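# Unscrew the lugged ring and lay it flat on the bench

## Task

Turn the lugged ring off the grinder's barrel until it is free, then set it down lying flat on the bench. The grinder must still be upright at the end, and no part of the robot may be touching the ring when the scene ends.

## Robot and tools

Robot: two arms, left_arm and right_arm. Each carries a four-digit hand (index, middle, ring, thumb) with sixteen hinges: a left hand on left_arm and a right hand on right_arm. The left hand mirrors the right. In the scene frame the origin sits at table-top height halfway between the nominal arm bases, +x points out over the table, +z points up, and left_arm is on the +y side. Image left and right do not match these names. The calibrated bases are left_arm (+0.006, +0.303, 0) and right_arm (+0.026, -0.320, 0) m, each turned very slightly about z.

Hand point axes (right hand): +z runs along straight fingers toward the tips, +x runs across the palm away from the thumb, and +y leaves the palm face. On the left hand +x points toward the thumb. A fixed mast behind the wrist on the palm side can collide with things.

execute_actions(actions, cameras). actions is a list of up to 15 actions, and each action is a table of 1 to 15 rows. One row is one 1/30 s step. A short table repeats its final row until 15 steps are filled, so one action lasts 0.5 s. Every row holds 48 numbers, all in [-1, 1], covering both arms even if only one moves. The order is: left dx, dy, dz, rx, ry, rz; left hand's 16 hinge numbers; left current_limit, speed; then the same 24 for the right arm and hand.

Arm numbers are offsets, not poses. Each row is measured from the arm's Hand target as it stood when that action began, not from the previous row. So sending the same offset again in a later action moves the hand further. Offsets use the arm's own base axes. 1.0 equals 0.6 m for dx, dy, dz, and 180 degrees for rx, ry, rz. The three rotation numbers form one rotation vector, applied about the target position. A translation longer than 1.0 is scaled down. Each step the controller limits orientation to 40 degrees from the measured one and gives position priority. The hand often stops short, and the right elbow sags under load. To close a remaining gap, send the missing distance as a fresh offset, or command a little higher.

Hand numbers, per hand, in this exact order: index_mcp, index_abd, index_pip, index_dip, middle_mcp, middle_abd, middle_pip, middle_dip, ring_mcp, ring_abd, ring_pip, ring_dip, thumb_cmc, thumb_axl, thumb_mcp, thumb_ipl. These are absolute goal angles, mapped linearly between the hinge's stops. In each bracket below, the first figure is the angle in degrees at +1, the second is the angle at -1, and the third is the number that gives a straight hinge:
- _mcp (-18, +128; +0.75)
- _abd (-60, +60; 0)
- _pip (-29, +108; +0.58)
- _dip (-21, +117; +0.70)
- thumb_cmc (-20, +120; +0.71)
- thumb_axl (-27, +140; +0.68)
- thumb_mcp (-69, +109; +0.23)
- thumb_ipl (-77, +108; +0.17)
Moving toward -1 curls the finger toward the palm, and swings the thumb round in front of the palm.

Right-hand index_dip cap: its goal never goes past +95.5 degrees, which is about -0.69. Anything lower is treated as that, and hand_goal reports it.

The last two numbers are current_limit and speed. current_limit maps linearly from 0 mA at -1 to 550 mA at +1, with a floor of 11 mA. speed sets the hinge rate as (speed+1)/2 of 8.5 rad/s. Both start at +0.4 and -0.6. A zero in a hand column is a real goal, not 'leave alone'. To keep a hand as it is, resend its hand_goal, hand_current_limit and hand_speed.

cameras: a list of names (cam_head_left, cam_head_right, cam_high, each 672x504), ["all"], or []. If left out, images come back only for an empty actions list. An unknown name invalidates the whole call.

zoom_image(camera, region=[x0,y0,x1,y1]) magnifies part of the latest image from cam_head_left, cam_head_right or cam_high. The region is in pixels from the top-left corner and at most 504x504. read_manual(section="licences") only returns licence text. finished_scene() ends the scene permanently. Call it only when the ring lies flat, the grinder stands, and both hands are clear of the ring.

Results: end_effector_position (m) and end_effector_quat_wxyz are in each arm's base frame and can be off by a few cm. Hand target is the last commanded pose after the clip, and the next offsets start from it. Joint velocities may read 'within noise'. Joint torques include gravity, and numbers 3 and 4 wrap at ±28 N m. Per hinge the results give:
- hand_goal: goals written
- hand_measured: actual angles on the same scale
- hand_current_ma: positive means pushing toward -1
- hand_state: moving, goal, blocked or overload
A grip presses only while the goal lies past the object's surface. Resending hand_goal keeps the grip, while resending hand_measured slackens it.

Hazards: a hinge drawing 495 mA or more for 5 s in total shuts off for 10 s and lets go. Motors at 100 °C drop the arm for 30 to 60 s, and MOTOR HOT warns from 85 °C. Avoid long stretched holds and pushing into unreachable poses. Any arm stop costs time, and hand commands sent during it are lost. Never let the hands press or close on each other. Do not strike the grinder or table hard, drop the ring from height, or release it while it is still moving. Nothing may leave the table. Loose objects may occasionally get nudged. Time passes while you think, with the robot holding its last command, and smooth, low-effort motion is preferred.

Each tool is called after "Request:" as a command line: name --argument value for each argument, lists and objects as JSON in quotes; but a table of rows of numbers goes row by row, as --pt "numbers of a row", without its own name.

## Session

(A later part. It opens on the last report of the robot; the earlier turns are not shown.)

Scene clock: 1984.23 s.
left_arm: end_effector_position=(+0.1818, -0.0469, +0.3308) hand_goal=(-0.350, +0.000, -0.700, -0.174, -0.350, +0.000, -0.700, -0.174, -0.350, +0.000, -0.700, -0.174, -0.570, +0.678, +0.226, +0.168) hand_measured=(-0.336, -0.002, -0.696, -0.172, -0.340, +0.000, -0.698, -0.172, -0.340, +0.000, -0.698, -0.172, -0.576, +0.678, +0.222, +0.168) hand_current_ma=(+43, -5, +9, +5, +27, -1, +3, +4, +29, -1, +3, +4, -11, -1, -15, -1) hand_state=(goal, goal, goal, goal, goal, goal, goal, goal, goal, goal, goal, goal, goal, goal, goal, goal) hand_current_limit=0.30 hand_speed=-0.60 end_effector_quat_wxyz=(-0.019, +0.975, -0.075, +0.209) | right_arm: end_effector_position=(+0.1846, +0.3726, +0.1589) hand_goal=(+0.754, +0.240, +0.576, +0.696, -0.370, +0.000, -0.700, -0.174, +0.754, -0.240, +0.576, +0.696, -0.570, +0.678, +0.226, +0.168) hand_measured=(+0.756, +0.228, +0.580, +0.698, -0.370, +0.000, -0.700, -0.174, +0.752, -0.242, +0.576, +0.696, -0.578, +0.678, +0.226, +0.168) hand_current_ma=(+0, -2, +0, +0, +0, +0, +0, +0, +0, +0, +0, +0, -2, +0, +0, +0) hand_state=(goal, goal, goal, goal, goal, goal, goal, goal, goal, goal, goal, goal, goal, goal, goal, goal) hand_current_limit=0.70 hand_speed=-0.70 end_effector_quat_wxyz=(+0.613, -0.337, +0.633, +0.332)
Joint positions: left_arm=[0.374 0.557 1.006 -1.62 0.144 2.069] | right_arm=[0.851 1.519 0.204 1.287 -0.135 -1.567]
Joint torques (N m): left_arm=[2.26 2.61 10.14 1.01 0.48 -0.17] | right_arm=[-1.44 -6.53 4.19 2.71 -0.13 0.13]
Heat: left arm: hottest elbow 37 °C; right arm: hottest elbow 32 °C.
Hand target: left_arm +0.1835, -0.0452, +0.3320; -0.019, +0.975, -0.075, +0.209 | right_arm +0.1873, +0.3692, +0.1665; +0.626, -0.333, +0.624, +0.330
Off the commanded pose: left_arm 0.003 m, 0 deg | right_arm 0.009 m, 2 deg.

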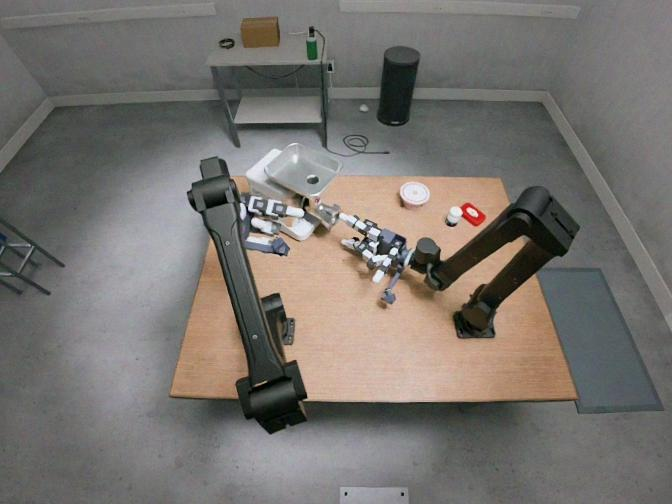

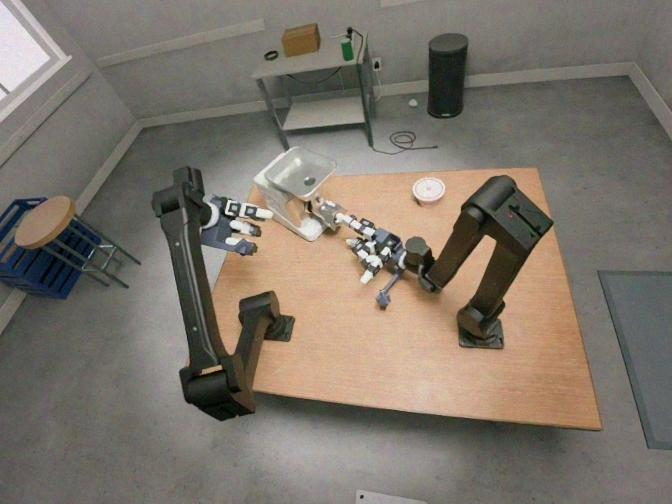

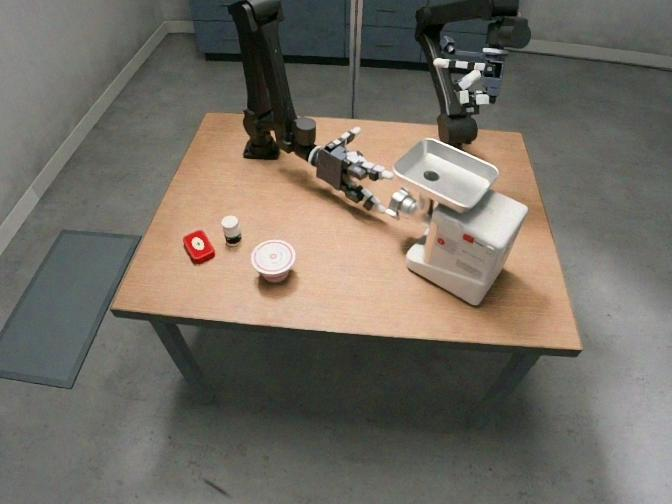

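Request:
execute_actions --actions '[[[0,0,0,0,0,0,-0.35,0,-0.7,-0.174,-0.35,0,-0.7,-0.174,-0.35,0,-0.7,-0.174,-0.571,0.678,0.226,0.168,0.3,-0.6,0.044,0.0327,0.0067,0,0,0,0.754,0.24,0.576,0.696,-0.37,0,-0.7,-0.174,0.754,-0.24,0.576,0.696,-0.571,0.678,0.226,0.168,0.7,-0.7]],[[0,0,0,0,0,0,-0.35,0,-0.7,-0.174,-0.35,0,-0.7,-0.174,-0.35,0,-0.7,-0.174,-0.571,0.678,0.226,0.168,0.3,-0.6,0.0289,0.0428,0,0,0,0,0.754,0.24,0.576,0.696,-0.37,0,-0.7,-0.174,0.754,-0.24,0.576,0.696,-0.571,0.678,0.226,0.168,0.7,-0.7]],[[0,0,0,0,0,0,-0.35,0,-0.7,-0.174,-0.35,0,-0.7,-0.174,-0.35,0,-0.7,-0.174,-0.571,0.678,0.226,0.168,0.3,-0.6,-0.0112,-0.0166,0,0,0,0,0.754,0.24,0.576,0.696,-0.37,0,-0.7,-0.174,0.754,-0.24,0.576,0.696,-0.571,0.678,0.226,0.168,0.7,-0.7]]]' --cameras '["cam_high","cam_head_left"]'

Request:
zoom_image --camera "cam_high" --region '[370, 170, 430, 230]'

Request:
zoom_image --camera "cam_head_left" --region '[310, 190, 370, 250]'

Scene clock: 1997.93 s.
left_arm: end_effector_position=(+0.1818, -0.0469, +0.3308) hand_goal=(-0.350, +0.000, -0.700, -0.174, -0.350, +0.000, -0.700, -0.174, -0.350, +0.000, -0.700, -0.174, -0.570, +0.678, +0.226, +0.168) hand_measured=(-0.336, -0.002, -0.696, -0.172, -0.340, +0.000, -0.698, -0.172, -0.340, +0.000, -0.698, -0.172, -0.576, +0.678, +0.222, +0.168) hand_current_ma=(+43, -5, +9, +5, +27, -1, +3, +4, +29, -1, +3, +4, -11, -1, -15, -1) hand_state=(goal, goal, goal, goal, goal, goal, goal, goal, goal, goal, goal, goal, goal, goal, goal, goal) hand_current_limit=0.30 hand_speed=-0.60 end_effector_quat_wxyz=(-0.019, +0.975, -0.075, +0.209) | right_arm: end_effector_position=(+0.2282, +0.4054, +0.1697) hand_goal=(+0.754, +0.240, +0.576, +0.696, -0.370, +0.000, -0.700, -0.174, +0.754, -0.240, +0.576, +0.696, -0.570, +0.678, +0.226, +0.168) hand_measured=(+0.754, +0.230, +0.578, +0.698, -0.370, +0.000, -0.700, -0.174, +0.754, -0.242, +0.576, +0.696, -0.578, +0.678, +0.226, +0.168) hand_current_ma=(+0, -2, +0, +0, +0, +0, +0, +0, +0, +0, +0, +0, -2, +0, +0, +0) hand_state=(goal, goal, goal, goal, goal, goal, goal, goal, goal, goal, goal, goal, goal, goal, goal, goal) hand_current_limit=0.70 hand_speed=-0.70 end_effector_quat_wxyz=(+0.624, -0.329, +0.627, +0.330)
Joint positions: left_arm=[0.374 0.557 1.006 -1.62 0.144 2.069] | right_arm=[0.821 1.582 0.344 1.236 -0.148 -1.567]
Joint torques (N m): left_arm=[2.26 2.55 10.14 1.02 0.48 -0.18] | right_arm=[-0.26 -8.47 4.59 2.06 -0.19 0.14]
Heat: left arm: hottest elbow 37 °C; right arm: hottest elbow 32 °C.
Hand target: left_arm +0.1835, -0.0452, +0.3320; -0.019, +0.975, -0.075, +0.209 | right_arm +0.2244, +0.4046, +0.1706; +0.626, -0.333, +0.624, +0.330
Off the commanded pose: left_arm 0.003 m, 0 deg | right_arm 0.004 m, 1 deg.
Images, in order (width x height): cam_head_left 672x504, cam_high 672x504.

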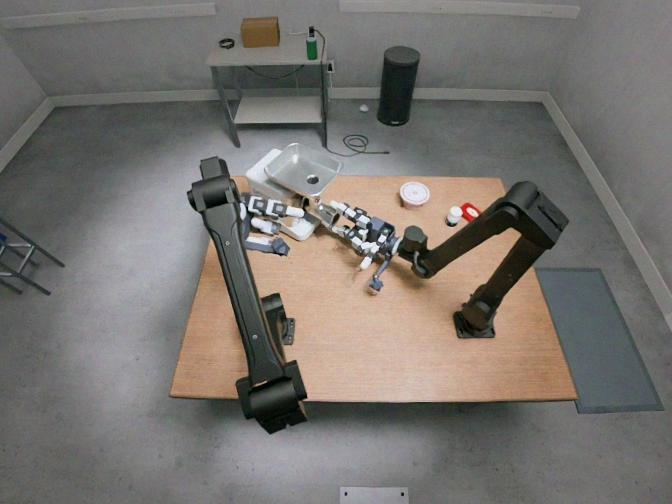

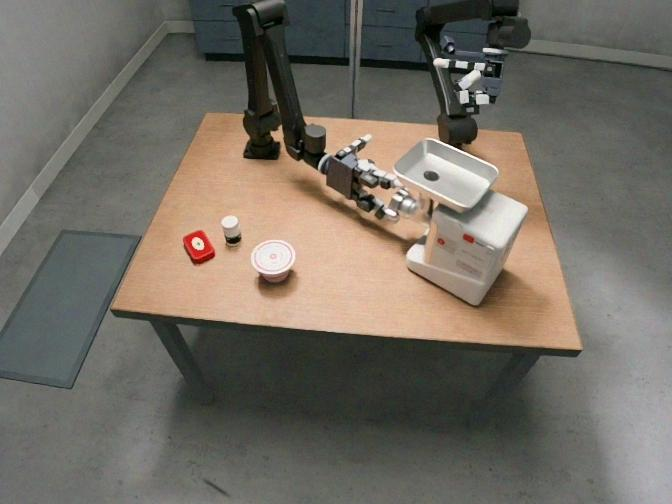

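Scaled by 8.400 from the camera's 672x504 image, which has a finer 960x720 frame.

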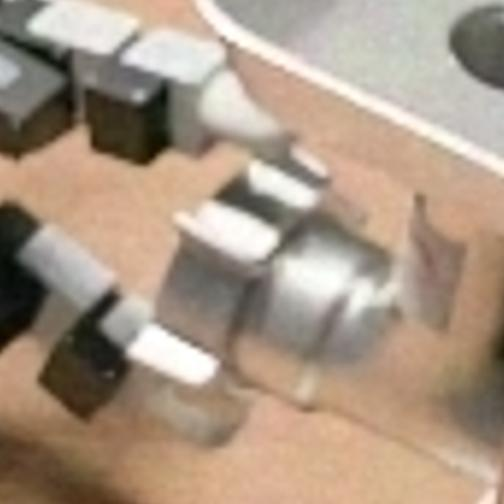

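Scaled by 8.400 from the camera's 672x504 image, which has a finer 960x720 frame.

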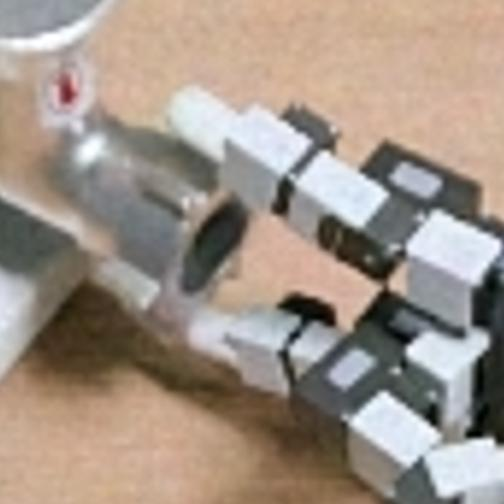

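Request:
execute_actions --actions '[[[0,0,0,0,0,0,-0.35,0,-0.7,-0.174,-0.35,0,-0.7,-0.174,-0.35,0,-0.7,-0.174,-0.571,0.678,0.226,0.168,0.3,-0.6,-0.0138,0.0093,0,0,0,0,0.754,0.24,0.576,0.696,-0.37,0,-0.7,-0.174,0.754,-0.24,0.576,0.696,-0.571,0.678,0.226,0.168,0.7,-0.7]],[[0,0,0,0,0,0,-0.35,0,-0.7,-0.174,-0.35,0,-0.7,-0.174,-0.35,0,-0.7,-0.174,-0.571,0.678,0.226,0.168,0.3,-0.6,0,0,0,0,0,0,0.754,-0.1,0.576,0.696,-0.37,0,-0.7,-0.174,0.754,0.1,0.576,0.696,-0.571,0.678,0.226,0.168,0.5,-0.8]]]' --cameras '["cam_high","cam_head_left"]'

Request:
zoom_image --camera "cam_high" --region '[370, 170, 430, 230]'

Request:
zoom_image --camera "cam_head_left" --region '[310, 190, 370, 250]'

Scene clock: 2003.80 s.
left_arm: end_effector_position=(+0.1818, -0.0469, +0.3308) hand_goal=(-0.350, +0.000, -0.700, -0.174, -0.350, +0.000, -0.700, -0.174, -0.350, +0.000, -0.700, -0.174, -0.570, +0.678, +0.226, +0.168) hand_measured=(-0.336, -0.002, -0.696, -0.172, -0.340, +0.000, -0.698, -0.172, -0.340, +0.000, -0.698, -0.172, -0.576, +0.678, +0.222, +0.168) hand_current_ma=(+43, -5, +9, +5, +27, -1, +3, +4, +29, -1, +3, +4, -11, -1, -15, -1) hand_state=(goal, goal, goal, goal, goal, goal, goal, goal, goal, goal, goal, goal, goal, goal, goal, goal) hand_current_limit=0.30 hand_speed=-0.60 end_effector_quat_wxyz=(-0.019, +0.975, -0.075, +0.209) | right_arm: end_effector_position=(+0.2221, +0.4110, +0.1697) hand_goal=(+0.754, -0.100, +0.576, +0.696, -0.370, +0.000, -0.700, -0.174, +0.754, +0.100, +0.576, +0.696, -0.570, +0.678, +0.226, +0.168) hand_measured=(+0.756, +0.006, +0.578, +0.698, -0.370, +0.000, -0.700, -0.174, +0.754, -0.022, +0.576, +0.696, -0.578, +0.678, +0.226, +0.168) hand_current_ma=(+0, +146, +0, +0, +0, +0, +0, +0, +0, -188, +0, +0, -2, +0, +0, +0) hand_state=(goal, blocked, goal, goal, goal, goal, goal, goal, goal, blocked, goal, goal, goal, goal, goal, goal) hand_current_limit=0.50 hand_speed=-0.80 end_effector_quat_wxyz=(+0.624, -0.329, +0.627, +0.330)
Joint positions: left_arm=[0.374 0.557 1.006 -1.62 0.144 2.069] | right_arm=[0.849 1.582 0.344 1.236 -0.12 -1.567]
Joint torques (N m): left_arm=[2.26 2.55 10.13 1.01 0.48 -0.18] | right_arm=[0.26 -8.82 4.21 2.18 0.02 0.17]
Heat: left arm: hottest elbow 37 °C; right arm: hottest elbow 32 °C.
Hand target: left_arm +0.1835, -0.0452, +0.3320; -0.019, +0.975, -0.075, +0.209 | right_arm +0.2160, +0.4102, +0.1706; +0.626, -0.333, +0.623, +0.330
Off the commanded pose: left_arm 0.003 m, 0 deg | right_arm 0.006 m, 1 deg.
Images, in order (width x height): cam_head_left 672x504, cam_high 672x504.

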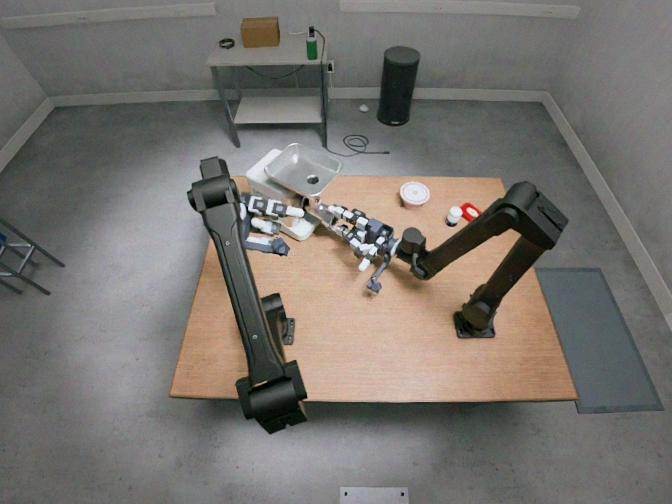

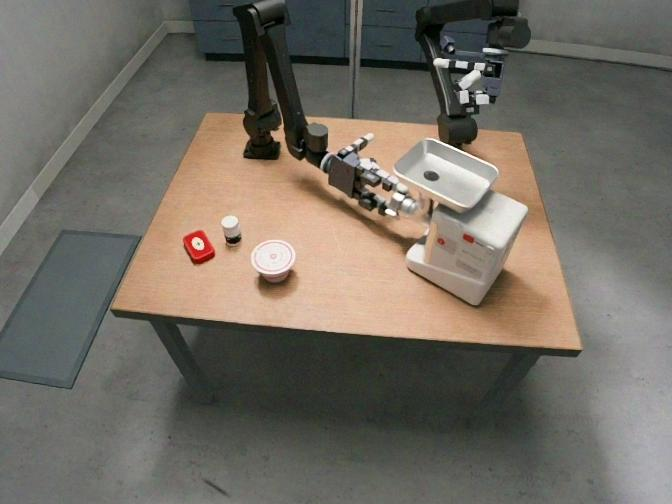

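Scaled by 8.400 from the camera's 672x504 image, which has a finer 960x720 frame.

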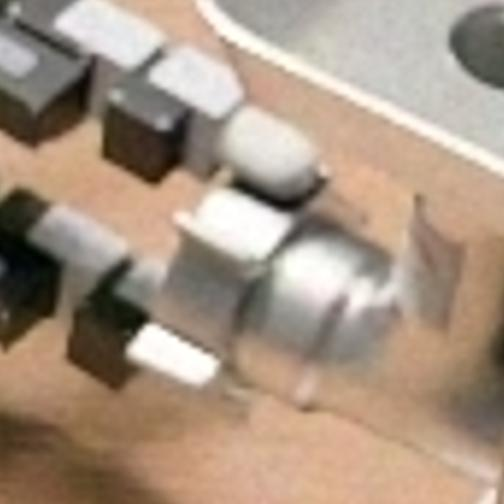

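Scaled by 8.400 from the camera's 672x504 image, which has a finer 960x720 frame.

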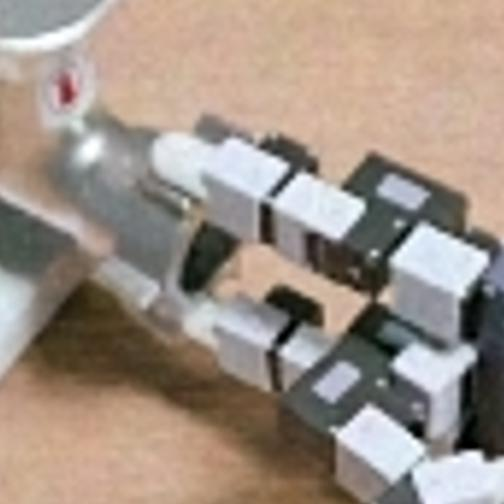

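Request:
execute_actions --actions '[[[0,0,0,0,0,0,-0.35,0,-0.7,-0.174,-0.35,0,-0.7,-0.174,-0.35,0,-0.7,-0.174,-0.571,0.678,0.226,0.168,0.3,-0.6,0,0,0,0,0,0,0.754,-0.25,0.576,0.696,-0.37,0,-0.7,-0.174,0.754,0.25,0.576,0.696,-0.571,0.678,0.226,0.168,0.7,-0.8]],[[0,0,0,0,0,0,-0.35,0,-0.7,-0.174,-0.35,0,-0.7,-0.174,-0.35,0,-0.7,-0.174,-0.571,0.678,0.226,0.168,0.3,-0.6,-0.014,-0.0207,0,0,0,0,0.754,-0.25,0.576,0.696,-0.37,0,-0.7,-0.174,0.754,0.25,0.576,0.696,-0.571,0.678,0.226,0.168,0.7,-0.8]]]' --cameras '["cam_high","cam_head_left"]'

Request:
zoom_image --camera "cam_high" --region '[370, 170, 430, 230]'

Request:
zoom_image --camera "cam_head_left" --region '[310, 190, 370, 250]'

Scene clock: 2010.30 s.
left_arm: end_effector_position=(+0.1818, -0.0469, +0.3308) hand_goal=(-0.350, +0.000, -0.700, -0.174, -0.350, +0.000, -0.700, -0.174, -0.350, +0.000, -0.700, -0.174, -0.570, +0.678, +0.226, +0.168) hand_measured=(-0.336, -0.002, -0.696, -0.172, -0.340, +0.000, -0.698, -0.172, -0.340, +0.000, -0.698, -0.172, -0.576, +0.678, +0.222, +0.168) hand_current_ma=(+43, -5, +9, +5, +27, -1, +3, +4, +29, -1, +3, +4, -11, -1, -15, -1) hand_state=(goal, goal, goal, goal, goal, goal, goal, goal, goal, goal, goal, goal, goal, goal, goal, goal) hand_current_limit=0.30 hand_speed=-0.60 end_effector_quat_wxyz=(-0.019, +0.975, -0.075, +0.209) | right_arm: end_effector_position=(+0.2162, +0.4042, +0.1701) hand_goal=(+0.754, -0.250, +0.576, +0.696, -0.370, +0.000, -0.700, -0.174, +0.754, +0.250, +0.576, +0.696, -0.570, +0.678, +0.226, +0.168) hand_measured=(+0.760, -0.014, +0.580, +0.698, -0.370, +0.000, -0.700, -0.174, +0.750, -0.016, +0.574, +0.696, -0.578, +0.678, +0.226, +0.168) hand_current_ma=(+1, +467, +0, +0, +0, +0, +0, +0, +0, -467, +0, +0, -2, +0, +0, +0) hand_state=(goal, blocked, goal, goal, goal, goal, goal, goal, goal, blocked, goal, goal, goal, goal, goal, goal) hand_current_limit=0.70 hand_speed=-0.80 end_effector_quat_wxyz=(+0.623, -0.329, +0.628, +0.330)
Joint positions: left_arm=[0.374 0.557 1.006 -1.62 0.144 2.069] | right_arm=[0.849 1.561 0.32 1.236 -0.12 -1.567]
Joint torques (N m): left_arm=[2.26 2.55 10.13 1.01 0.48 -0.18] | right_arm=[-0.15 -8.53 2.88 2.54 -0.17 0.15]
Heat: left arm: hottest elbow 37 °C; right arm: hottest elbow 32 °C.
Hand target: left_arm +0.1835, -0.0452, +0.3320; -0.019, +0.975, -0.075, +0.209 | right_arm +0.2076, +0.3977, +0.1704; +0.625, -0.333, +0.624, +0.330
Off the commanded pose: left_arm 0.003 m, 0 deg | right_arm 0.011 m, 1 deg.
Images, in order (width x height): cam_head_left 672x504, cam_high 672x504.

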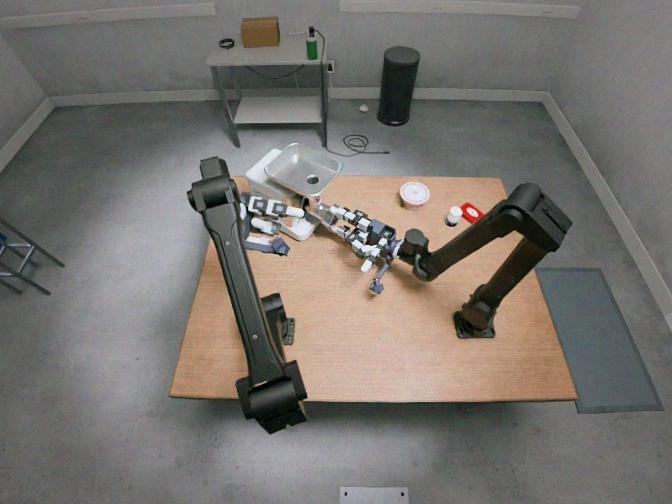

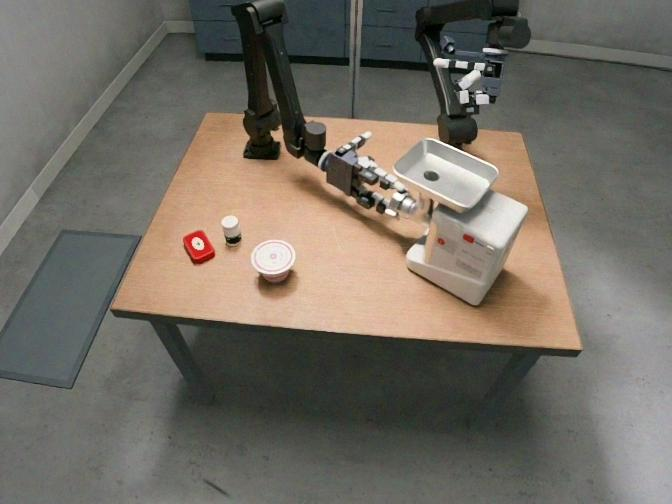

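Scaled by 8.400 from the camera's 672x504 image, which has a finer 960x720 frame.

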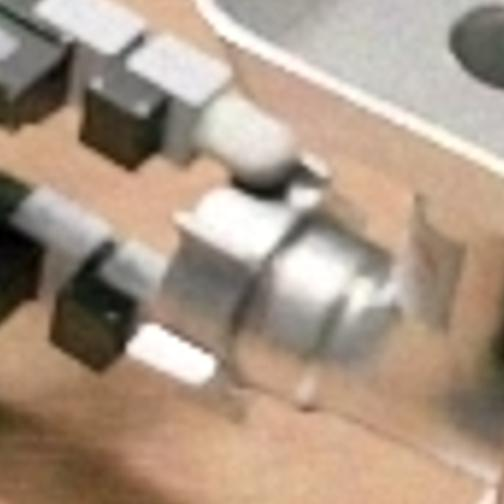

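Scaled by 8.400 from the camera's 672x504 image, which has a finer 960x720 frame.

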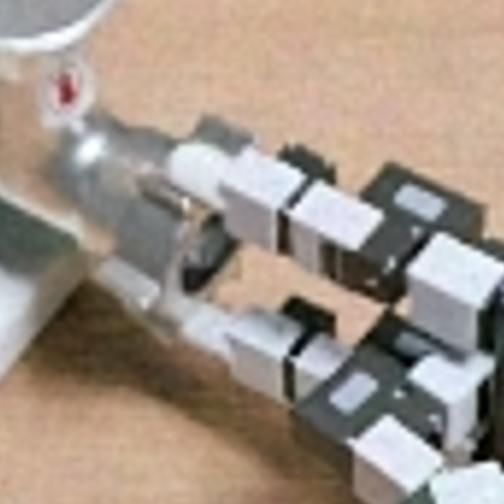

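Request:
execute_actions --actions '[[[0,0,0,0,0,0,-0.35,0,-0.7,-0.174,-0.35,0,-0.7,-0.174,-0.35,0,-0.7,-0.174,-0.571,0.678,0.226,0.168,0.3,-0.6,0,0,0,0,0,0,0.754,0.24,0.576,0.696,-0.37,0,-0.7,-0.174,0.754,-0.24,0.576,0.696,-0.571,0.678,0.226,0.168,0.7,-0.6]],[[0,0,0,0,0,0,-0.35,0,-0.7,-0.174,-0.35,0,-0.7,-0.174,-0.35,0,-0.7,-0.174,-0.571,0.678,0.226,0.168,0.3,-0.6,-0.028,-0.0415,0,0,0,0,0.754,0.24,0.576,0.696,-0.37,0,-0.7,-0.174,0.754,-0.24,0.576,0.696,-0.571,0.678,0.226,0.168,0.7,-0.6]],[[0,0,0,0,0,0,-0.35,0,-0.7,-0.174,-0.35,0,-0.7,-0.174,-0.35,0,-0.7,-0.174,-0.571,0.678,0.226,0.168,0.3,-0.6,0.0304,-0.0205,0.0627,0.0921,0.1366,0,0.754,0.24,0.576,0.696,-0.37,0,-0.7,-0.174,0.754,-0.24,0.576,0.696,-0.571,0.678,0.226,0.168,0.7,-0.6]],[[0,0,0,0,0,0,-0.35,0,-0.7,-0.174,-0.35,0,-0.7,-0.174,-0.35,0,-0.7,-0.174,-0.571,0.678,0.226,0.168,0.3,-0.6,0.0521,-0.0351,0.0363,0.0921,0.1366,0,0.754,0.24,0.576,0.696,-0.37,0,-0.7,-0.174,0.754,-0.24,0.576,0.696,-0.571,0.678,0.226,0.168,0.7,-0.6]],[[0,0,0,0,0,0,-0.35,0,-0.7,-0.174,-0.35,0,-0.7,-0.174,-0.35,0,-0.7,-0.174,-0.571,0.678,0.226,0.168,0.3,-0.6,0.0602,-0.0406,0.0005,0.0921,0.1366,0,0.754,0.24,0.576,0.696,-0.37,0,-0.7,-0.174,0.754,-0.24,0.576,0.696,-0.571,0.678,0.226,0.168,0.7,-0.6]],[[0,0,0,0,0,0,-0.35,0,-0.7,-0.174,-0.35,0,-0.7,-0.174,-0.35,0,-0.7,-0.174,-0.571,0.678,0.226,0.168,0.3,-0.6,0.0525,-0.0354,-0.0355,0.0921,0.1366,0,0.754,0.24,0.576,0.696,-0.37,0,-0.7,-0.174,0.754,-0.24,0.576,0.696,-0.571,0.678,0.226,0.168,0.7,-0.6]],[[0,0,0,0,0,0,-0.35,0,-0.7,-0.174,-0.35,0,-0.7,-0.174,-0.35,0,-0.7,-0.174,-0.571,0.678,0.226,0.168,0.3,-0.6,0.0309,-0.0209,-0.0623,0.0921,0.1366,0,0.754,0.24,0.576,0.696,-0.37,0,-0.7,-0.174,0.754,-0.24,0.576,0.696,-0.571,0.678,0.226,0.168,0.7,-0.6]],[[0,0,0,0,0,0,-0.35,0,-0.7,-0.174,-0.35,0,-0.7,-0.174,-0.35,0,-0.7,-0.174,-0.571,0.678,0.226,0.168,0.3,-0.6,0.0098,-0.0066,-0.0725,0.0921,0.1366,0,0.754,0.24,0.576,0.696,-0.37,0,-0.7,-0.174,0.754,-0.24,0.576,0.696,-0.571,0.678,0.226,0.168,0.7,-0.6]],[[0,0,0,0,0,0,-0.35,0,-0.7,-0.174,-0.35,0,-0.7,-0.174,-0.35,0,-0.7,-0.174,-0.571,0.678,0.226,0.168,0.3,-0.6,0,0,0,0,0,0,0.754,0.24,0.576,0.696,-0.37,0,-0.7,-0.174,0.754,-0.24,0.576,0.696,-0.571,0.678,0.226,0.168,0.7,-0.6]]]' --cameras '["cam_high","cam_head_right","cam_head_left"]'

Request:
zoom_image --camera "cam_high" --region '[370, 170, 430, 230]'

Request:
zoom_image --camera "cam_head_left" --region '[310, 190, 370, 250]'

Scene clock: 2029.27 s.
left_arm: end_effector_position=(+0.1818, -0.0469, +0.3308) hand_goal=(-0.350, +0.000, -0.700, -0.174, -0.350, +0.000, -0.700, -0.174, -0.350, +0.000, -0.700, -0.174, -0.570, +0.678, +0.226, +0.168) hand_measured=(-0.336, -0.002, -0.696, -0.172, -0.340, +0.000, -0.698, -0.172, -0.340, +0.000, -0.698, -0.172, -0.576, +0.678, +0.222, +0.168) hand_current_ma=(+43, -5, +9, +5, +27, -1, +3, +4, +29, -1, +3, +4, -11, -1, -15, -1) hand_state=(goal, goal, goal, goal, goal, goal, goal, goal, goal, goal, goal, goal, goal, goal, goal, goal) hand_current_limit=0.30 hand_speed=-0.60 end_effector_quat_wxyz=(-0.019, +0.975, -0.075, +0.209) | right_arm: end_effector_position=(+0.3293, +0.2808, +0.1224) hand_goal=(+0.754, +0.240, +0.576, +0.696, -0.370, +0.000, -0.700, -0.174, +0.754, -0.240, +0.576, +0.696, -0.570, +0.678, +0.226, +0.168) hand_measured=(+0.758, +0.242, +0.578, +0.698, -0.368, +0.000, -0.700, -0.174, +0.758, -0.238, +0.578, +0.696, -0.562, +0.678, +0.226, +0.168) hand_current_ma=(+0, +0, +0, +0, +0, +0, +0, +0, +0, +0, +0, +0, +2, +0, +0, +0) hand_state=(goal, goal, goal, goal, goal, goal, goal, goal, goal, goal, goal, goal, goal, goal, goal, goal) hand_current_limit=0.70 hand_speed=-0.60 end_effector_quat_wxyz=(-0.317, +0.620, +0.354, +0.624)
Joint positions: left_arm=[0.374 0.557 1.006 -1.62 0.144 2.069] | right_arm=[0.849 1.504 0.216 1.268 -0.14 1.52]
Joint torques (N m): left_arm=[2.26 2.55 10.14 1.02 0.48 -0.18] | right_arm=[-1.32 -7 4.44 2.47 -0.15 -0.06]
Heat: left arm: hottest elbow 37 °C; right arm: hottest elbow 32 °C.
Hand target: left_arm +0.1835, -0.0452, +0.3320; -0.019, +0.975, -0.075, +0.209 | right_arm +0.3324, +0.2773, +0.1280; -0.319, +0.617, +0.345, +0.631
Off the commanded pose: left_arm 0.003 m, 0 deg | right_arm 0.007 m, 1 deg.

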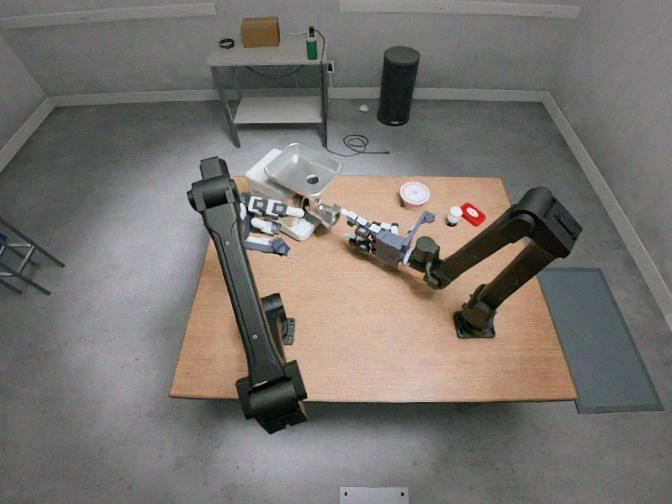

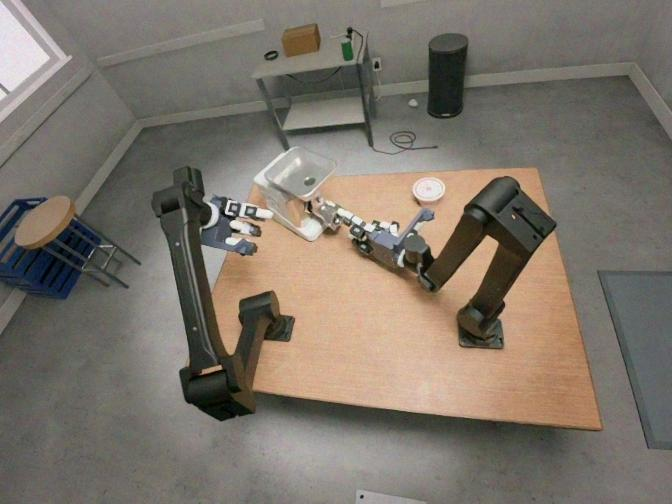

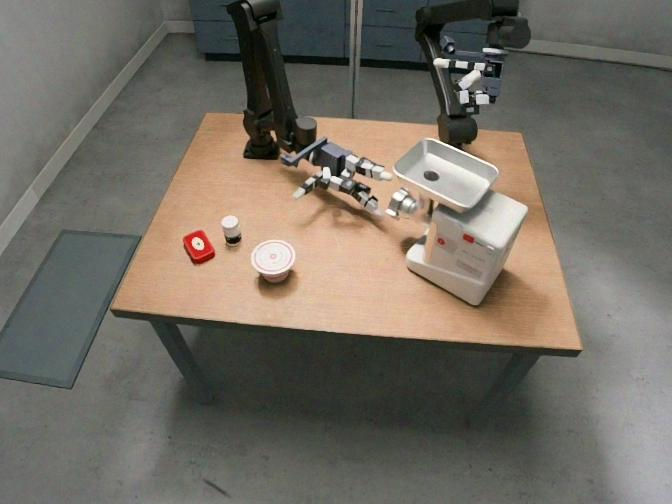

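Scaled by 8.400 from the camera's 672x504 image, which has a finer 960x720 frame.

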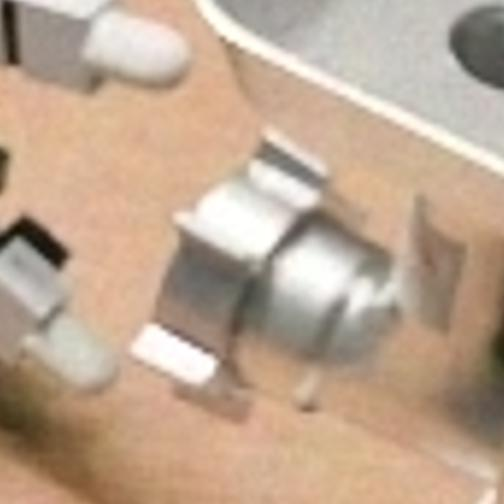

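Scaled by 8.400 from the camera's 672x504 image, which has a finer 960x720 frame.

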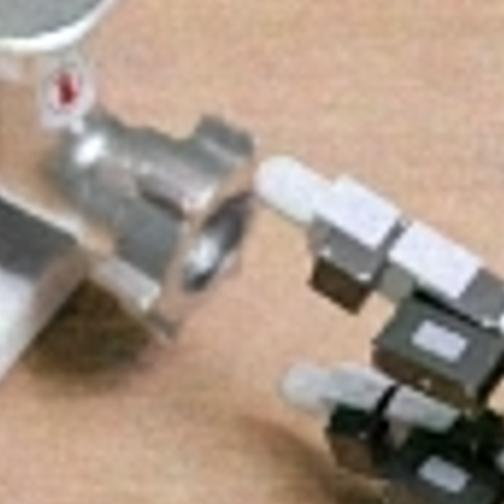

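Request:
execute_actions --actions '[[[0,0,0,0,0,0,-0.35,0,-0.7,-0.174,-0.35,0,-0.7,-0.174,-0.35,0,-0.7,-0.174,-0.571,0.678,0.226,0.168,0.3,-0.6,0.026,0.0428,-0.0063,0.0124,0.0184,0,0.754,0.24,0.576,0.696,-0.37,0,-0.7,-0.174,0.754,-0.24,0.576,0.696,-0.571,0.678,0.226,0.168,0.7,-0.6]],[[0,0,0,0,0,0,-0.35,0,-0.7,-0.174,-0.35,0,-0.7,-0.174,-0.35,0,-0.7,-0.174,-0.571,0.678,0.226,0.168,0.3,-0.6,0.0242,0.0359,0,0,0,0,0.754,0.24,0.576,0.696,-0.37,0,-0.7,-0.174,0.754,-0.24,0.576,0.696,-0.571,0.678,0.226,0.168,0.7,-0.6]],[[0,0,0,0,0,0,-0.35,0,-0.7,-0.174,-0.35,0,-0.7,-0.174,-0.35,0,-0.7,-0.174,-0.571,0.678,0.226,0.168,0.3,-0.6,-0.0102,-0.0152,0,0,0,0,0.754,0.24,0.576,0.696,-0.37,0,-0.7,-0.174,0.754,-0.24,0.576,0.696,-0.571,0.678,0.226,0.168,0.7,-0.6]]]' --cameras '["cam_high"]'

Request:
zoom_image --camera "cam_high" --region '[370, 170, 430, 230]'

Scene clock: 2040.20 s.
left_arm: end_effector_position=(+0.1818, -0.0469, +0.3308) hand_goal=(-0.350, +0.000, -0.700, -0.174, -0.350, +0.000, -0.700, -0.174, -0.350, +0.000, -0.700, -0.174, -0.570, +0.678, +0.226, +0.168) hand_measured=(-0.336, -0.002, -0.696, -0.172, -0.340, +0.000, -0.698, -0.172, -0.340, +0.000, -0.698, -0.172, -0.576, +0.678, +0.222, +0.168) hand_current_ma=(+43, -5, +9, +5, +27, -1, +3, +4, +29, -1, +3, +4, -11, -1, -15, -1) hand_state=(goal, goal, goal, goal, goal, goal, goal, goal, goal, goal, goal, goal, goal, goal, goal, goal) hand_current_limit=0.30 hand_speed=-0.60 end_effector_quat_wxyz=(-0.019, +0.975, -0.075, +0.209) | right_arm: end_effector_position=(+0.3588, +0.3132, +0.1234) hand_goal=(+0.754, +0.240, +0.576, +0.696, -0.370, +0.000, -0.700, -0.174, +0.754, -0.240, +0.576, +0.696, -0.570, +0.678, +0.226, +0.168) hand_measured=(+0.756, +0.242, +0.578, +0.698, -0.370, +0.000, -0.700, -0.174, +0.756, -0.238, +0.578, +0.696, -0.562, +0.678, +0.226, +0.168) hand_current_ma=(+0, +0, +0, +0, +0, +0, +0, +0, +0, +0, +0, +0, +2, +0, +0, +0) hand_state=(goal, goal, goal, goal, goal, goal, goal, goal, goal, goal, goal, goal, goal, goal, goal, goal) hand_current_limit=0.70 hand_speed=-0.60 end_effector_quat_wxyz=(-0.335, +0.630, +0.324, +0.621)
Joint positions: left_arm=[0.374 0.557 1.006 -1.62 0.144 2.069] | right_arm=[0.852 1.57 0.336 1.231 -0.119 1.59]
Joint torques (N m): left_arm=[2.26 2.55 10.13 1.02 0.48 -0.18] | right_arm=[0.21 -7.94 5.09 2.1 -0.11 -0.07]
Heat: left arm: hottest elbow 37 °C; right arm: hottest elbow 32 °C.
Hand target: left_arm +0.1835, -0.0452, +0.3320; -0.019, +0.975, -0.075, +0.209 | right_arm +0.3564, +0.3155, +0.1243; -0.341, +0.629, +0.324, +0.619
Off the commanded pose: left_arm 0.003 m, 0 deg | right_arm 0.003 m, 1 deg.
Images, in order (width x height): cam_high 672x504.

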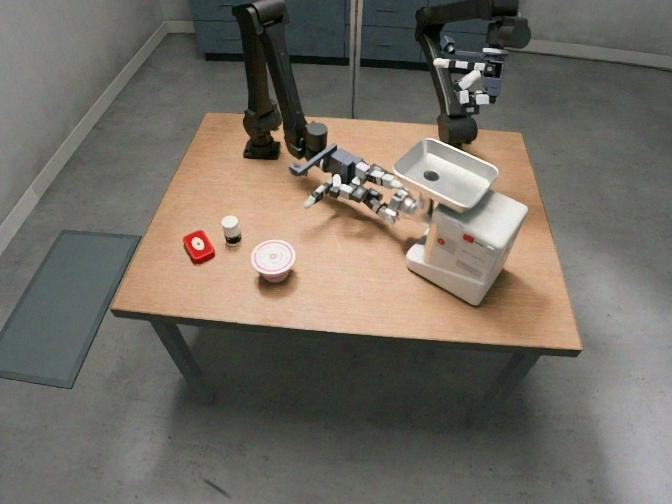

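Scaled by 8.400 from the camera's 672x504 image, which has a finer 960x720 frame.

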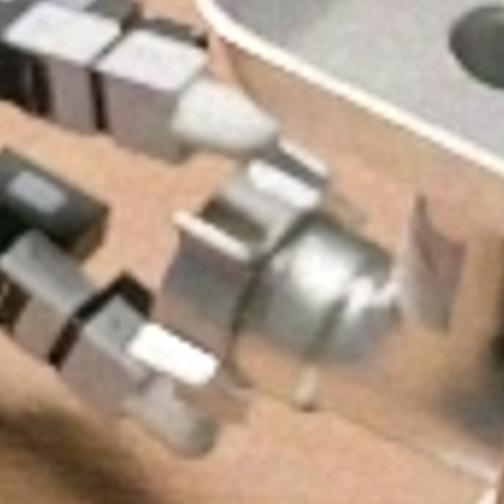

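Request:
execute_actions --actions '[[[0,0,0,0,0,0,-0.35,0,-0.7,-0.174,-0.35,0,-0.7,-0.174,-0.35,0,-0.7,-0.174,-0.571,0.678,0.226,0.168,0.3,-0.6,0,0,0,0,0,0,0.754,-0.08,0.576,0.696,-0.37,0,-0.7,-0.174,0.754,0.08,0.576,0.696,-0.571,0.678,0.226,0.168,0.75,-0.7]],[[0,0,0,0,0,0,-0.35,0,-0.7,-0.174,-0.35,0,-0.7,-0.174,-0.35,0,-0.7,-0.174,-0.571,0.678,0.226,0.168,0.3,-0.6,0.0039,-0.0026,0.049,-0.0621,-0.0921,0,0.754,-0.08,0.576,0.696,-0.37,0,-0.7,-0.174,0.754,0.08,0.576,0.696,-0.571,0.678,0.226,0.168,0.75,-0.7]],[[0,0,0,0,0,0,-0.35,0,-0.7,-0.174,-0.35,0,-0.7,-0.174,-0.35,0,-0.7,-0.174,-0.571,0.678,0.226,0.168,0.3,-0.6,-0.0102,0.0069,0.0477,-0.0621,-0.0921,0,0.754,-0.08,0.576,0.696,-0.37,0,-0.7,-0.174,0.754,0.08,0.576,0.696,-0.571,0.678,0.226,0.168,0.75,-0.7]],[[0,0,0,0,0,0,-0.35,0,-0.7,-0.174,-0.35,0,-0.7,-0.174,-0.35,0,-0.7,-0.174,-0.571,0.678,0.226,0.168,0.3,-0.6,-0.0231,0.0156,0.0407,-0.0621,-0.0921,0,0.754,-0.08,0.576,0.696,-0.37,0,-0.7,-0.174,0.754,0.08,0.576,0.696,-0.571,0.678,0.226,0.168,0.75,-0.7]],[[0,0,0,0,0,0,-0.35,0,-0.7,-0.174,-0.35,0,-0.7,-0.174,-0.35,0,-0.7,-0.174,-0.571,0.678,0.226,0.168,0.3,-0.6,-0.0333,0.0225,0.0285,-0.0621,-0.0921,0,0.754,-0.08,0.576,0.696,-0.37,0,-0.7,-0.174,0.754,0.08,0.576,0.696,-0.571,0.678,0.226,0.168,0.75,-0.7]],[[0,0,0,0,0,0,-0.35,0,-0.7,-0.174,-0.35,0,-0.7,-0.174,-0.35,0,-0.7,-0.174,-0.571,0.678,0.226,0.168,0.3,-0.6,-0.0394,0.0266,0.0132,-0.0621,-0.0921,0,0.754,-0.08,0.576,0.696,-0.37,0,-0.7,-0.174,0.754,0.08,0.576,0.696,-0.571,0.678,0.226,0.168,0.75,-0.7]]]' --cameras '["cam_high"]'

Request:
zoom_image --camera "cam_high" --region '[370, 170, 430, 230]'

Scene clock: 2050.37 s.
left_arm: end_effector_position=(+0.1818, -0.0469, +0.3308) hand_goal=(-0.350, +0.000, -0.700, -0.174, -0.350, +0.000, -0.700, -0.174, -0.350, +0.000, -0.700, -0.174, -0.570, +0.678, +0.226, +0.168) hand_measured=(-0.336, -0.002, -0.696, -0.172, -0.340, +0.000, -0.698, -0.172, -0.340, +0.000, -0.698, -0.172, -0.576, +0.678, +0.222, +0.168) hand_current_ma=(+43, -5, +9, +5, +27, -1, +3, +4, +29, -1, +3, +4, -11, -1, -15, -1) hand_state=(goal, goal, goal, goal, goal, goal, goal, goal, goal, goal, goal, goal, goal, goal, goal, goal) hand_current_limit=0.30 hand_speed=-0.60 end_effector_quat_wxyz=(-0.019, +0.975, -0.075, +0.209) | right_arm: end_effector_position=(+0.2959, +0.3572, +0.2342) hand_goal=(+0.754, -0.080, +0.576, +0.696, -0.370, +0.000, -0.700, -0.174, +0.754, +0.080, +0.576, +0.696, -0.570, +0.678, +0.226, +0.168) hand_measured=(+0.766, +0.024, +0.578, +0.698, -0.370, +0.000, -0.700, -0.174, +0.762, +0.004, +0.578, +0.696, -0.568, +0.678, +0.226, +0.168) hand_current_ma=(+3, +141, +0, +0, +0, +0, +0, +0, +2, -78, +0, +0, +0, +0, +0, +0) hand_state=(goal, blocked, goal, goal, goal, goal, goal, goal, goal, blocked, goal, goal, goal, goal, goal, goal) hand_current_limit=0.75 hand_speed=-0.70 end_effector_quat_wxyz=(+0.253, +0.163, +0.689, +0.659)
Joint positions: left_arm=[0.374 0.557 1.006 -1.62 0.144 2.069] | right_arm=[0.863 1.574 0.336 1.235 -0.109 -0.134]
Joint torques (N m): left_arm=[2.26 2.55 10.13 1.01 0.48 -0.18] | right_arm=[-0.73 -6.48 4.85 2.59 -0.4 -0.06]
Heat: left arm: hottest elbow 37 °C; right arm: hottest elbow 32 °C.
Hand target: left_arm +0.1835, -0.0452, +0.3320; -0.019, +0.975, -0.075, +0.209 | right_arm +0.2951, +0.3569, +0.2318; +0.255, +0.157, +0.690, +0.659
Off the commanded pose: left_arm 0.003 m, 0 deg | right_arm 0.003 m, 1 deg.
Images, in order (width x height): cam_high 672x504.

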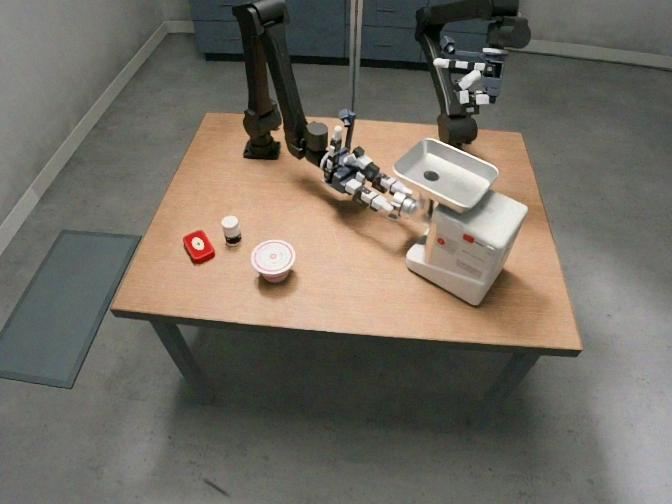

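Scaled by 8.400 from the camera's 672x504 image, which has a finer 960x720 frame.

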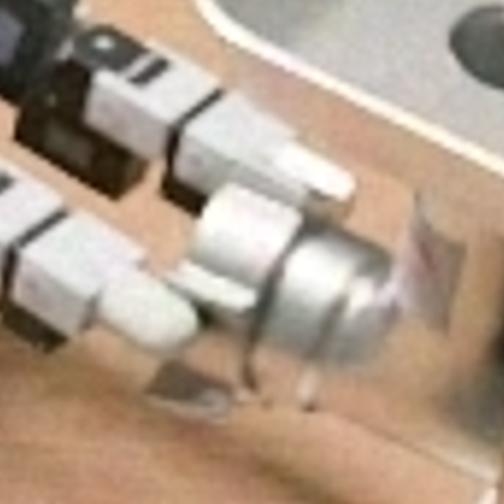

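Request:
execute_actions --actions '[[[0,0,0,0,0,0,-0.35,0,-0.7,-0.174,-0.35,0,-0.7,-0.174,-0.35,0,-0.7,-0.174,-0.571,0.678,0.226,0.168,0.3,-0.6,-0.0406,0.0274,-0.0038,-0.0621,-0.0921,0,0.754,-0.08,0.576,0.696,-0.37,0,-0.7,-0.174,0.754,0.08,0.576,0.696,-0.571,0.678,0.226,0.168,0.75,-0.7]],[[0,0,0,0,0,0,-0.35,0,-0.7,-0.174,-0.35,0,-0.7,-0.174,-0.35,0,-0.7,-0.174,-0.571,0.678,0.226,0.168,0.3,-0.6,-0.0372,0.0251,-0.0205,-0.0621,-0.0921,0,0.754,-0.08,0.576,0.696,-0.37,0,-0.7,-0.174,0.754,0.08,0.576,0.696,-0.571,0.678,0.226,0.168,0.75,-0.7]],[[0,0,0,0,0,0,-0.35,0,-0.7,-0.174,-0.35,0,-0.7,-0.174,-0.35,0,-0.7,-0.174,-0.571,0.678,0.226,0.168,0.3,-0.6,-0.0292,0.0197,-0.0345,-0.0621,-0.0921,0,0.754,-0.08,0.576,0.696,-0.37,0,-0.7,-0.174,0.754,0.08,0.576,0.696,-0.571,0.678,0.226,0.168,0.75,-0.7]],[[0,0,0,0,0,0,-0.35,0,-0.7,-0.174,-0.35,0,-0.7,-0.174,-0.35,0,-0.7,-0.174,-0.571,0.678,0.226,0.168,0.3,-0.6,-0.0175,0.0118,-0.0445,-0.0621,-0.0921,0,0.754,-0.08,0.576,0.696,-0.37,0,-0.7,-0.174,0.754,0.08,0.576,0.696,-0.571,0.678,0.226,0.168,0.75,-0.7]]]' --cameras '["cam_high","cam_head_left"]'

Request:
zoom_image --camera "cam_high" --region '[370, 170, 430, 230]'

Request:
zoom_image --camera "cam_head_left" --region '[310, 190, 370, 250]'

Scene clock: 2058.83 s.
left_arm: end_effector_position=(+0.1818, -0.0469, +0.3308) hand_goal=(-0.350, +0.000, -0.700, -0.174, -0.350, +0.000, -0.700, -0.174, -0.350, +0.000, -0.700, -0.174, -0.570, +0.678, +0.226, +0.168) hand_measured=(-0.336, -0.002, -0.696, -0.172, -0.340, +0.000, -0.698, -0.172, -0.340, +0.000, -0.698, -0.172, -0.576, +0.678, +0.222, +0.168) hand_current_ma=(+43, -5, +9, +5, +27, -1, +3, +4, +29, -1, +3, +4, -11, -1, -15, -1) hand_state=(goal, goal, goal, goal, goal, goal, goal, goal, goal, goal, goal, goal, goal, goal, goal, goal) hand_current_limit=0.30 hand_speed=-0.60 end_effector_quat_wxyz=(-0.019, +0.975, -0.075, +0.209) | right_arm: end_effector_position=(+0.2186, +0.4082, +0.1726) hand_goal=(+0.754, -0.080, +0.576, +0.696, -0.370, +0.000, -0.700, -0.174, +0.754, +0.080, +0.576, +0.696, -0.570, +0.678, +0.226, +0.168) hand_measured=(+0.776, +0.020, +0.586, +0.698, -0.370, +0.000, -0.700, -0.174, +0.742, +0.004, +0.568, +0.694, -0.578, +0.678, +0.226, +0.168) hand_current_ma=(+10, +128, +3, +0, +0, +0, +0, +0, -3, -78, -1, +0, -2, +0, +0, +0) hand_state=(blocked, blocked, goal, goal, goal, goal, goal, goal, goal, blocked, goal, goal, goal, goal, goal, goal) hand_current_limit=0.75 hand_speed=-0.70 end_effector_quat_wxyz=(+0.617, -0.319, +0.630, +0.348)
Joint positions: left_arm=[0.374 0.557 1.006 -1.62 0.144 2.069] | right_arm=[0.849 1.587 0.336 1.254 -0.133 -1.526]
Joint torques (N m): left_arm=[2.2 2.55 10.14 1.01 0.48 -0.18] | right_arm=[-0.79 -7.59 4.78 2.1 -0.02 0.09]
Heat: left arm: hottest elbow 37 °C; right arm: hottest elbow 32 °C.
Hand target: left_arm +0.1835, -0.0452, +0.3320; -0.019, +0.975, -0.075, +0.209 | right_arm +0.2204, +0.4073, +0.1697; +0.620, -0.322, +0.629, +0.341
Off the commanded pose: left_arm 0.003 m, 0 deg | right_arm 0.004 m, 1 deg.
Images, in order (width x height): cam_head_left 672x504, cam_high 672x504.

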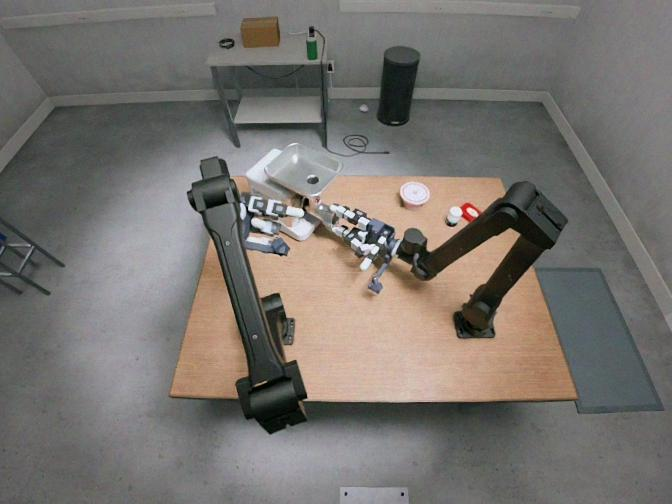

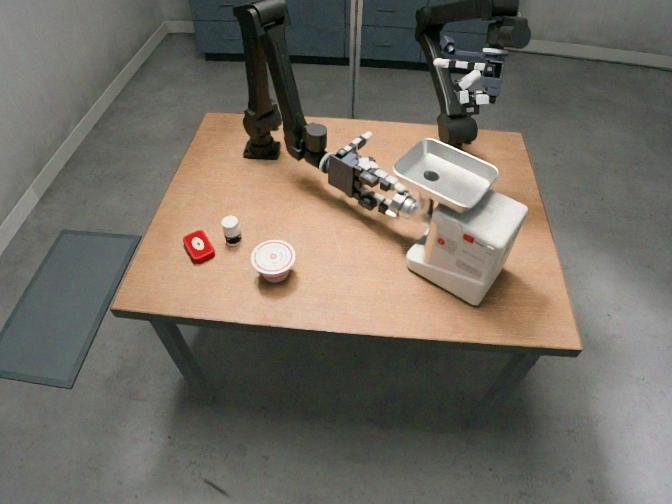

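Scaled by 8.400 from the camera's 672x504 image, which has a finer 960x720 frame.

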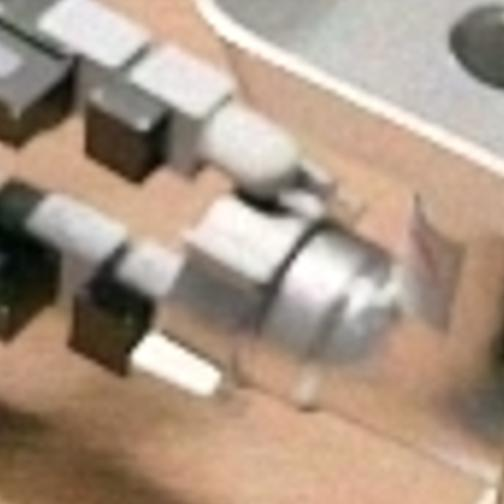

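Scaled by 8.400 from the camera's 672x504 image, which has a finer 960x720 frame.

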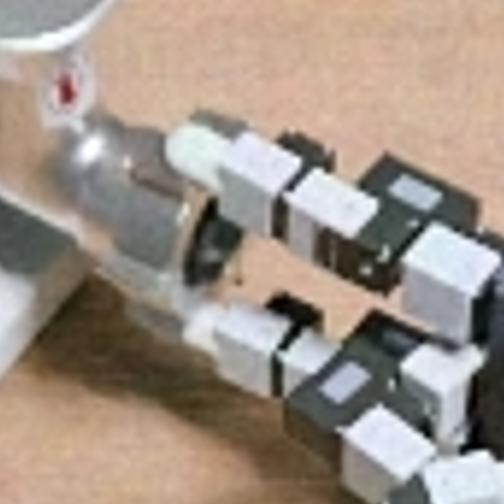

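Request:
execute_actions --actions '[]'

Scene clock: 2068.47 s.
left_arm: end_effector_position=(+0.1818, -0.0469, +0.3308) hand_goal=(-0.350, +0.000, -0.700, -0.174, -0.350, +0.000, -0.700, -0.174, -0.350, +0.000, -0.700, -0.174, -0.570, +0.678, +0.226, +0.168) hand_measured=(-0.336, -0.002, -0.696, -0.172, -0.340, +0.000, -0.698, -0.172, -0.340, +0.000, -0.698, -0.172, -0.576, +0.678, +0.222, +0.168) hand_current_ma=(+43, -5, +9, +5, +27, -1, +3, +4, +29, -1, +3, +4, -11, -1, -15, -1) hand_state=(goal, goal, goal, goal, goal, goal, goal, goal, goal, goal, goal, goal, goal, goal, goal, goal) hand_current_limit=0.30 hand_speed=-0.60 end_effector_quat_wxyz=(-0.019, +0.975, -0.075, +0.209) | right_arm: end_effector_position=(+0.2186, +0.4082, +0.1725) hand_goal=(+0.754, -0.080, +0.576, +0.696, -0.370, +0.000, -0.700, -0.174, +0.754, +0.080, +0.576, +0.696, -0.570, +0.678, +0.226, +0.168) hand_measured=(+0.776, +0.020, +0.586, +0.698, -0.370, +0.000, -0.700, -0.174, +0.742, +0.004, +0.568, +0.694, -0.578, +0.678, +0.226, +0.168) hand_current_ma=(+10, +128, +3, +0, +0, +0, +0, +0, -3, -78, -1, +0, -2, +0, +0, +0) hand_state=(blocked, blocked, goal, goal, goal, goal, goal, goal, goal, blocked, goal, goal, goal, goal, goal, goal) hand_current_limit=0.75 hand_speed=-0.70 end_effector_quat_wxyz=(+0.617, -0.319, +0.630, +0.347)
Joint positions: left_arm=[0.374 0.557 1.006 -1.62 0.144 2.069] | right_arm=[0.849 1.587 0.336 1.254 -0.133 -1.527]
Joint velocities: within noise
Joint torques (N m): left_arm=[2.26 2.55 10.13 1.01 0.48 -0.18] | right_arm=[-0.91 -7.24 4.89 2.06 -0.03 0.08]
Motor temperatures (°C): left_arm=[23 25 37 24 24 23] | right_arm=[22 24 32 24 22 21]
Heat: left arm: hottest elbow 37 °C; right arm: hottest elbow 32 °C.
Hand target: left_arm +0.1835, -0.0452, +0.3320; -0.019, +0.975, -0.075, +0.209 | right_arm +0.2204, +0.4073, +0.1696; +0.620, -0.322, +0.629, +0.341
Off the commanded pose: left_arm 0.003 m, 0 deg | right_arm 0.003 m, 1 deg.

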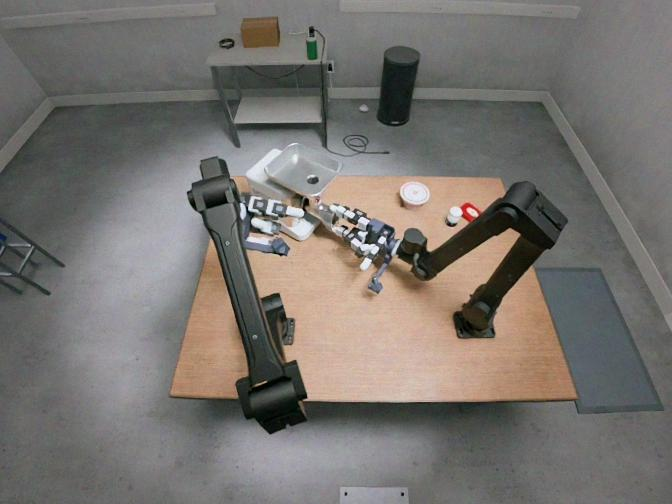

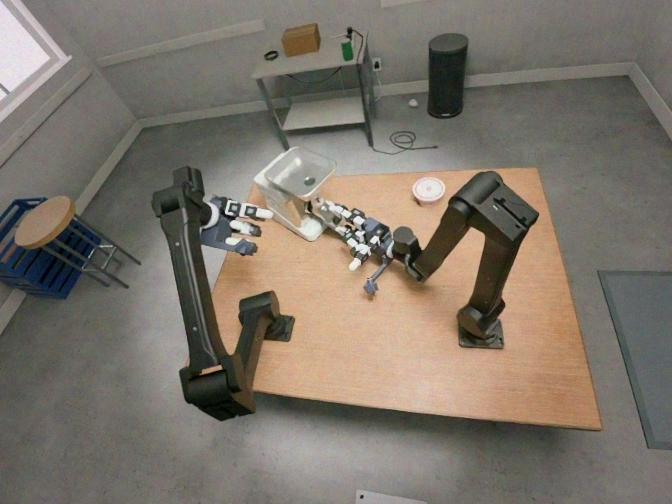

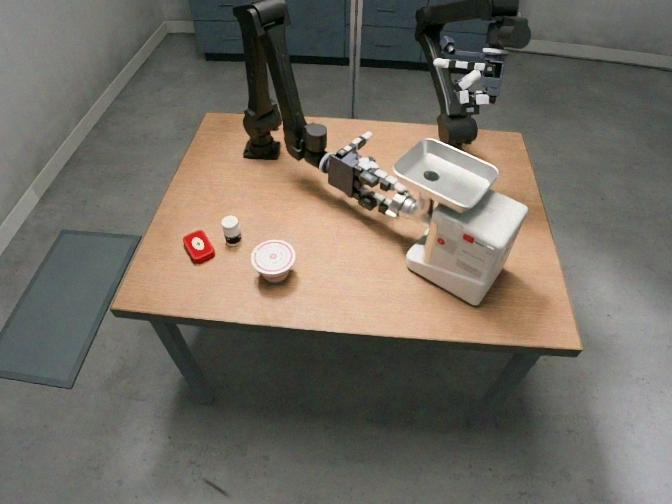

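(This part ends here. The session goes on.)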